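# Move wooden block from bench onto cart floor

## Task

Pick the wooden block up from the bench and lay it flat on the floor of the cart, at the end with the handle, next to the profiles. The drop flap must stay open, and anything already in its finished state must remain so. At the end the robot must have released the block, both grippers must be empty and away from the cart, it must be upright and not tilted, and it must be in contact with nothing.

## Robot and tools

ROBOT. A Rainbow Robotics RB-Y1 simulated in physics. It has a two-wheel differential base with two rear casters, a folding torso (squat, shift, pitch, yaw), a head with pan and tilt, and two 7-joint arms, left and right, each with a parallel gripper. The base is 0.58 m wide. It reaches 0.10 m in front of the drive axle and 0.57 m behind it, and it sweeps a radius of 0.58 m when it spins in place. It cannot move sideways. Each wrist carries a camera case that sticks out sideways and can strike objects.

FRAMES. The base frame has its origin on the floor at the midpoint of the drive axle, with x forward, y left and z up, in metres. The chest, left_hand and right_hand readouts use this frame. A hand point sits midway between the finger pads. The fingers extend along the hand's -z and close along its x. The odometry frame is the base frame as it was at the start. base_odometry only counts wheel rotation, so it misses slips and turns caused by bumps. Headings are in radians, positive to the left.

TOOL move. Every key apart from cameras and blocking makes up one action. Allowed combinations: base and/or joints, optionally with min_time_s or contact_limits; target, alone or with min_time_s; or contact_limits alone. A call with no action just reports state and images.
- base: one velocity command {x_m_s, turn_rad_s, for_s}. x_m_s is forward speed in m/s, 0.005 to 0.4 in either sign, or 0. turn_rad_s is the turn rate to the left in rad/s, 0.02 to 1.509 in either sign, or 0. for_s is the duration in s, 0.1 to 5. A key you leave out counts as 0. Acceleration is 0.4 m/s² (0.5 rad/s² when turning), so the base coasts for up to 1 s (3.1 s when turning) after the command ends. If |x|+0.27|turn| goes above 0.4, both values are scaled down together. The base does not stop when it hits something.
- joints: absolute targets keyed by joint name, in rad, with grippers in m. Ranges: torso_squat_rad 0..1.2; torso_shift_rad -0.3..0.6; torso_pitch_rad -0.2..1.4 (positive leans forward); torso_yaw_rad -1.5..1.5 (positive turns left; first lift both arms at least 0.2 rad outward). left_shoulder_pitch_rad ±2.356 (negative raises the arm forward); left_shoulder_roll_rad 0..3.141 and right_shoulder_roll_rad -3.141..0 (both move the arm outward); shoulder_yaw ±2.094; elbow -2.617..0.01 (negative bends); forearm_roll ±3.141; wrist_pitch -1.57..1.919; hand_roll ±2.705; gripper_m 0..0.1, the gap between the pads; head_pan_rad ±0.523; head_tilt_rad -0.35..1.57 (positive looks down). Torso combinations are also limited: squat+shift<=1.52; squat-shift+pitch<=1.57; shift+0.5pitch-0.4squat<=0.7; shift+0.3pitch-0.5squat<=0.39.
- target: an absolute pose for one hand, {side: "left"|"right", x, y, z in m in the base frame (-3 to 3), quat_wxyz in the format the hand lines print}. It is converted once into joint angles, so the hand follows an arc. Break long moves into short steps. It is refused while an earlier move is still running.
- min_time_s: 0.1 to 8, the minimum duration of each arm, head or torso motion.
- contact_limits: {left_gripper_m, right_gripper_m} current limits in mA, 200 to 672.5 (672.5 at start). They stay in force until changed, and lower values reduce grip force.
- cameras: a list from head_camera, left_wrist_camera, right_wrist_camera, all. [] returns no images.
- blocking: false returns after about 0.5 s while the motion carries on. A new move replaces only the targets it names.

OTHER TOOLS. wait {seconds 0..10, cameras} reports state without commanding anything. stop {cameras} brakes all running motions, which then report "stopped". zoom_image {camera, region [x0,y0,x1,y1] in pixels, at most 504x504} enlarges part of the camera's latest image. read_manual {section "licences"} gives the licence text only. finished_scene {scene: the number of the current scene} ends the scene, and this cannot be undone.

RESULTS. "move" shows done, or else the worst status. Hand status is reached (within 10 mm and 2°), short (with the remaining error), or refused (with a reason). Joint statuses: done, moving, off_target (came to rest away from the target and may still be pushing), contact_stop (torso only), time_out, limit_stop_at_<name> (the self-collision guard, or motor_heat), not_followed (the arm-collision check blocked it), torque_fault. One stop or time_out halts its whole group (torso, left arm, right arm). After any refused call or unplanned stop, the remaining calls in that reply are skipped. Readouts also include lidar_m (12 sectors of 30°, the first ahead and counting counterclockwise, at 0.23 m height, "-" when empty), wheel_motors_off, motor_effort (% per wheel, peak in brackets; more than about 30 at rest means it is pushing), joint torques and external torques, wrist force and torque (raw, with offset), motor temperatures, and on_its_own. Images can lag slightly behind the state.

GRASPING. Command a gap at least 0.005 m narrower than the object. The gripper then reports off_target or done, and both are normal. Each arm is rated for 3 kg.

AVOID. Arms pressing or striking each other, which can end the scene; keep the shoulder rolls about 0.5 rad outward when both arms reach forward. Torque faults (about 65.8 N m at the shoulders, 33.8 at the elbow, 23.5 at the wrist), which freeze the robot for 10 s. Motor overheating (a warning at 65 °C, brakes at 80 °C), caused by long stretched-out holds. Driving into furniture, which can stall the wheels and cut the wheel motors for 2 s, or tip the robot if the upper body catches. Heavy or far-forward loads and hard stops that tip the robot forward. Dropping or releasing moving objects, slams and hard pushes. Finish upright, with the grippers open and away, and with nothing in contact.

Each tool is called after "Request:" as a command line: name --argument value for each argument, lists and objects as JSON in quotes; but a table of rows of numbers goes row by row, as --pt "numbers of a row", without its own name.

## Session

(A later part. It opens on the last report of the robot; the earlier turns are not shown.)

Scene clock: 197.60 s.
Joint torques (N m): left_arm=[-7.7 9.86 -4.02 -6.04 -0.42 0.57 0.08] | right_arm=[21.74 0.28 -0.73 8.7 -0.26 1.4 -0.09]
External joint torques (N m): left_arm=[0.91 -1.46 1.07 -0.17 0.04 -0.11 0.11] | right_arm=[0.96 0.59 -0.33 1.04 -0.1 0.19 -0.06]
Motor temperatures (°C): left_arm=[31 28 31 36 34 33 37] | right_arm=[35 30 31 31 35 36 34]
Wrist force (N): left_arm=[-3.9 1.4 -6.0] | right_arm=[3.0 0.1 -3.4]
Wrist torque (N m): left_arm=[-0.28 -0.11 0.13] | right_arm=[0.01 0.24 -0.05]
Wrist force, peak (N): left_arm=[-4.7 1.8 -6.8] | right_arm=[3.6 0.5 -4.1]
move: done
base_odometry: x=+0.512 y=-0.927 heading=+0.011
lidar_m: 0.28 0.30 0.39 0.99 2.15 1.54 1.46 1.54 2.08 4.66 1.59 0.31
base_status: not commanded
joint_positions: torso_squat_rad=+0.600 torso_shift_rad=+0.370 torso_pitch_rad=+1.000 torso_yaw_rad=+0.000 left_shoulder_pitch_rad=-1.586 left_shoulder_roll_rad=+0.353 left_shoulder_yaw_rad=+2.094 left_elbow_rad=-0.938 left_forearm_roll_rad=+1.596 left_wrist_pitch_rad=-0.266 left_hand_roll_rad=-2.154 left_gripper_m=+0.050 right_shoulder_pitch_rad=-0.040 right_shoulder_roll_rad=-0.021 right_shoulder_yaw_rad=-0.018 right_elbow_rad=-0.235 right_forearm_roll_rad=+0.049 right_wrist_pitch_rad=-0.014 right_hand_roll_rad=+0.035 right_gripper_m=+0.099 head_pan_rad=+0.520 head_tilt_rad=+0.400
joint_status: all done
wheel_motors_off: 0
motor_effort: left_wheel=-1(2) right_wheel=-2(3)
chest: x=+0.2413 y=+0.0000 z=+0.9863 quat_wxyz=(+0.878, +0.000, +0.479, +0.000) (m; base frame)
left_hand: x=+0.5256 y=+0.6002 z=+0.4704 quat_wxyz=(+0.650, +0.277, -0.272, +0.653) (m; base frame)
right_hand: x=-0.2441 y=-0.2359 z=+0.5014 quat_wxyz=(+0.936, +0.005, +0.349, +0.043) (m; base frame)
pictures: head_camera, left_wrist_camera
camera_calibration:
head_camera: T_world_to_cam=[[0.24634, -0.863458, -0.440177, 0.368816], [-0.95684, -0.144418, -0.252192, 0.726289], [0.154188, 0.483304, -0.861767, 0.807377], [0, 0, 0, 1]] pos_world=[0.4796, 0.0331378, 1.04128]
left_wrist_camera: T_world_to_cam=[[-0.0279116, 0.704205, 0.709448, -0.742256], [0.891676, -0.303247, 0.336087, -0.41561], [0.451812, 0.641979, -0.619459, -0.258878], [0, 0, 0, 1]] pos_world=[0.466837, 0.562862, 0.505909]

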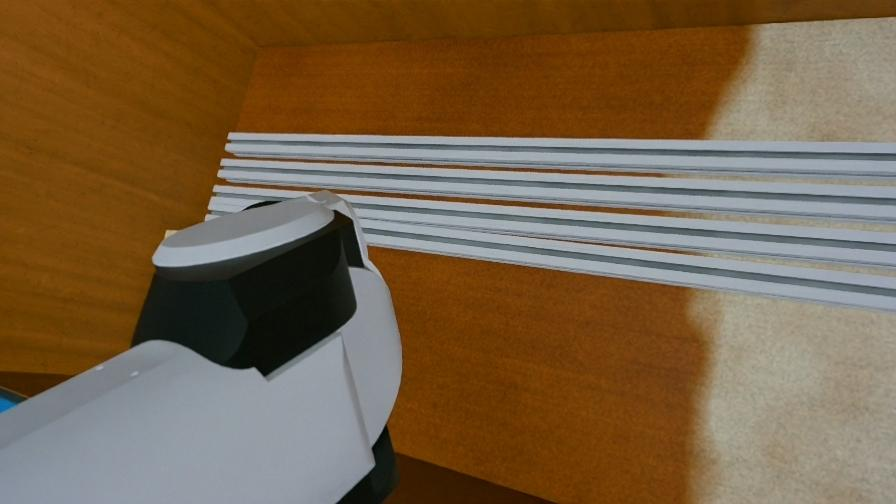

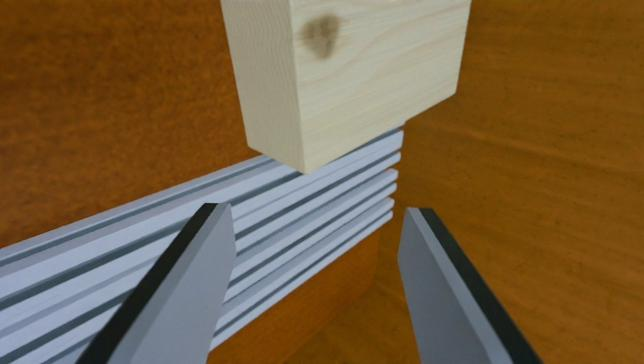

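Request:
move --joints '{"torso_pitch_rad":0.4}' --cameras '["left_wrist_camera"]'

Request:
move --base '{"x_m_s":-0.3,"for_s":2.4}' --cameras '[]'

Request:
move --joints '{"torso_squat_rad":0.2,"torso_shift_rad":0,"torso_pitch_rad":0,"head_tilt_rad":0.7,"head_pan_rad":0.4,"left_shoulder_pitch_rad":0,"left_shoulder_roll_rad":0.2,"left_shoulder_yaw_rad":0,"left_elbow_rad":-0.5,"left_forearm_roll_rad":0,"left_wrist_pitch_rad":0,"left_hand_roll_rad":0}' --cameras '["head_camera"]'

Scene clock: 204.27 s.
Joint torques (N m): left_arm=[-18.39 9.5 -7.56 -1.9 -0.2 1.4 0.02] | right_arm=[8.04 -0.11 -0.74 3.07 -0.16 0.25 -0.03]
External joint torques (N m): left_arm=[1.71 -1.51 0.98 -0.11 0.03 -0.1 0.06] | right_arm=[0.83 0.78 -0.53 0.61 -0.12 0.09 -0.03]
Motor temperatures (°C): left_arm=[31 28 31 36 34 33 37] | right_arm=[35 30 31 31 35 36 34]
Wrist force (N): left_arm=[-3.3 5.5 -4.7] | right_arm=[-0.2 1.1 -5.0]
Wrist torque (N m): left_arm=[-0.60 -0.07 0.13] | right_arm=[-0.11 0.09 -0.07]
Wrist force, peak (N): left_arm=[-3.2 5.1 -6.2] | right_arm=[0.6 1.0 -5.6]
move: done
base_odometry: x=+0.512 y=-0.927 heading=+0.011
lidar_m: 0.28 0.30 0.41 1.02 2.14 1.54 1.46 1.53 2.07 4.67 1.59 0.30
base_status: not commanded
joint_positions: torso_squat_rad=+0.600 torso_shift_rad=+0.370 torso_pitch_rad=+0.400 torso_yaw_rad=+0.000 left_shoulder_pitch_rad=-1.586 left_shoulder_roll_rad=+0.353 left_shoulder_yaw_rad=+2.094 left_elbow_rad=-0.938 left_forearm_roll_rad=+1.596 left_wrist_pitch_rad=-0.266 left_hand_roll_rad=-2.154 left_gripper_m=+0.050 right_shoulder_pitch_rad=-0.040 right_shoulder_roll_rad=-0.021 right_shoulder_yaw_rad=-0.018 right_elbow_rad=-0.235 right_forearm_roll_rad=+0.049 right_wrist_pitch_rad=-0.014 right_hand_roll_rad=+0.035 right_gripper_m=+0.099 head_pan_rad=+0.520 head_tilt_rad=+0.400
joint_status: all done
wheel_motors_off: 0
motor_effort: left_wheel=-1(2) right_wheel=+0(3)
chest: x=+0.1014 y=+0.0000 z=+1.1042 quat_wxyz=(+0.980, +0.000, +0.199, +0.000) (m; base frame)
left_hand: x=+0.6273 y=+0.6002 z=+0.8389 quat_wxyz=(+0.541, +0.072, -0.452, +0.706) (m; base frame)
right_hand: x=-0.0254 y=-0.2360 z=+0.4298 quat_wxyz=(+0.997, -0.008, +0.057, +0.043) (m; base frame)
pictures: left_wrist_camera
camera_calibration:
left_wrist_camera: T_world_to_cam=[[-0.423639, 0.704219, 0.569741, -0.635423], [0.54614, -0.303226, 0.780887, -0.786646], [0.722676, 0.641973, -0.256144, -0.551295], [0, 0, 0, 1]] pos_world=[0.558837, 0.562862, 0.835098]

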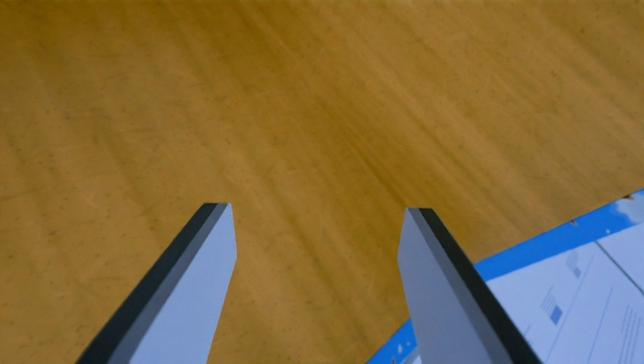

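Scene clock: 207.73 s.
Joint torques (N m): left_arm=[-18.84 9.69 -7.74 -1.66 -0.2 1.29 0.01] | right_arm=[7.37 -0.27 -0.88 3 -0.15 0.24 0]
External joint torques (N m): left_arm=[1.25 -1.32 0.81 0.14 0.03 -0.21 0.05] | right_arm=[0.16 0.63 -0.67 0.54 -0.12 0.07 0.01]
Motor temperatures (°C): left_arm=[31 28 31 36 34 33 37] | right_arm=[35 30 31 31 35 36 34]
Wrist force (N): left_arm=[-3.7 5.0 -4.9] | right_arm=[-0.5 1.1 -5.4]
Wrist torque (N m): left_arm=[-0.53 -0.10 0.15] | right_arm=[-0.11 0.01 -0.06]
Wrist force, peak (N): left_arm=[-3.3 5.8 -5.9] | right_arm=[-0.2 1.7 -5.7]
move: done
base_odometry: x=-0.208 y=-0.934 heading=+0.010
lidar_m: 1.01 1.05 1.39 3.24 1.10 0.78 0.75 0.79 1.07 2.71 2.64 1.07
base_status: done (sent for 2.4 of 2.4 s)
joint_positions: torso_squat_rad=+0.600 torso_shift_rad=+0.370 torso_pitch_rad=+0.400 torso_yaw_rad=+0.000 left_shoulder_pitch_rad=-1.586 left_shoulder_roll_rad=+0.353 left_shoulder_yaw_rad=+2.094 left_elbow_rad=-0.938 left_forearm_roll_rad=+1.596 left_wrist_pitch_rad=-0.266 left_hand_roll_rad=-2.154 left_gripper_m=+0.050 right_shoulder_pitch_rad=-0.040 right_shoulder_roll_rad=-0.021 right_shoulder_yaw_rad=-0.018 right_elbow_rad=-0.235 right_forearm_roll_rad=+0.049 right_wrist_pitch_rad=-0.014 right_hand_roll_rad=+0.035 right_gripper_m=+0.099 head_pan_rad=+0.520 head_tilt_rad=+0.400
joint_status: not commanded
wheel_motors_off: 0
motor_effort: left_wheel=-10(34) right_wheel=+11(29)
chest: x=+0.1013 y=+0.0000 z=+1.1042 quat_wxyz=(+0.980, +0.000, +0.199, +0.000) (m; base frame)
left_hand: x=+0.6272 y=+0.6003 z=+0.8389 quat_wxyz=(+0.541, +0.072, -0.452, +0.706) (m; base frame)
right_hand: x=-0.0255 y=-0.2360 z=+0.4299 quat_wxyz=(+0.997, -0.008, +0.057, +0.043) (m; base frame)
pictures: none
No camera images: "cameras" was empty.

Scene clock: 211.03 s.
Joint torques (N m): left_arm=[-5.97 4.23 1.59 -4.37 0.29 -1.51 -0.36] | right_arm=[-3.56 -0.33 -0.66 -1.4 -0.09 -0.65 -0.02]
External joint torques (N m): left_arm=[-0.63 -1.51 0.45 -0.33 0.26 -0.47 -0.34] | right_arm=[0.04 0.79 -0.62 0.23 -0.15 -0.05 -0.03]
Motor temperatures (°C): left_arm=[31 28 31 36 34 33 37] | right_arm=[35 30 31 31 35 36 34]
Wrist force (N): left_arm=[-2.2 0.7 -6.8] | right_arm=[-2.8 1.4 -5.1]
Wrist torque (N m): left_arm=[-0.30 0.07 0.10] | right_arm=[-0.14 -0.14 -0.10]
Wrist force, peak (N): left_arm=[-4.7 5.5 -5.0] | right_arm=[-2.2 1.2 -5.7]
move: done
base_odometry: x=-0.208 y=-0.934 heading=+0.010
lidar_m: 1.01 1.04 1.37 3.24 1.08 0.79 0.75 0.79 1.07 2.71 2.65 1.06
base_status: not commanded
joint_positions: torso_squat_rad=+0.200 torso_shift_rad=+0.000 torso_pitch_rad=+0.000 torso_yaw_rad=+0.000 left_shoulder_pitch_rad=+0.000 left_shoulder_roll_rad=+0.200 left_shoulder_yaw_rad=+0.000 left_elbow_rad=-0.500 left_forearm_roll_rad=+0.000 left_wrist_pitch_rad=+0.000 left_hand_roll_rad=+0.000 left_gripper_m=+0.050 right_shoulder_pitch_rad=-0.040 right_shoulder_roll_rad=-0.021 right_shoulder_yaw_rad=-0.018 right_elbow_rad=-0.235 right_forearm_roll_rad=+0.049 right_wrist_pitch_rad=-0.014 right_hand_roll_rad=+0.035 right_gripper_m=+0.099 head_pan_rad=+0.400 head_tilt_rad=+0.700
joint_status: all done
wheel_motors_off: 0
motor_effort: left_wheel=-12(15) right_wheel=+13(16)
chest: x=-0.2280 y=+0.0001 z=+1.2760 quat_wxyz=(+1.000, +0.000, +0.000, +0.000) (m; base frame)
left_hand: x=+0.0089 y=+0.3627 z=+0.6524 quat_wxyz=(+0.964, +0.097, -0.246, -0.025) (m; base frame)
right_hand: x=-0.0823 y=-0.2359 z=+0.6055 quat_wxyz=(+0.989, -0.016, -0.142, +0.041) (m; base frame)
pictures: head_camera
camera_calibration:
head_camera: T_world_to_cam=[[0.388027, -0.921107, -0.0315815, 0.125651], [-0.562309, -0.209451, -0.799962, 1.11652], [0.730236, 0.328165, -0.599219, 0.980079], [0, 0, 0, 1]] pos_world=[-0.136617, 0.0279661, 1.48442]

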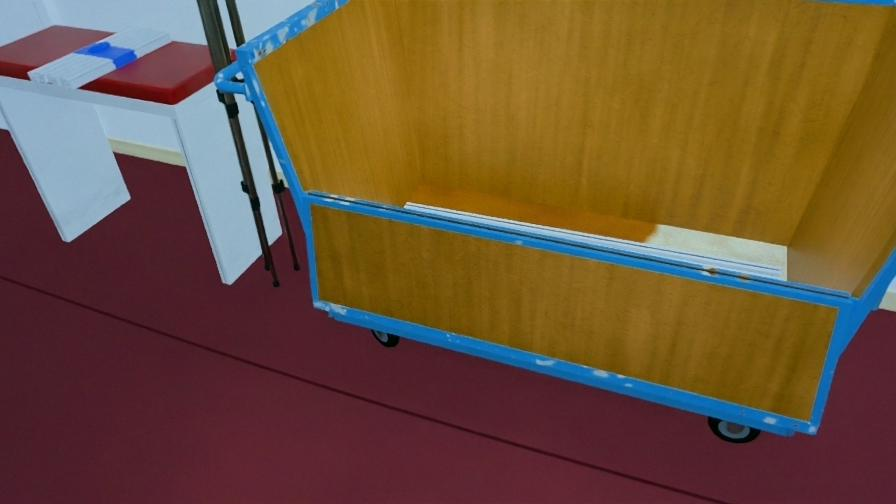

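Request:
finished_scene --scene 2

The scene is finished: the task was done.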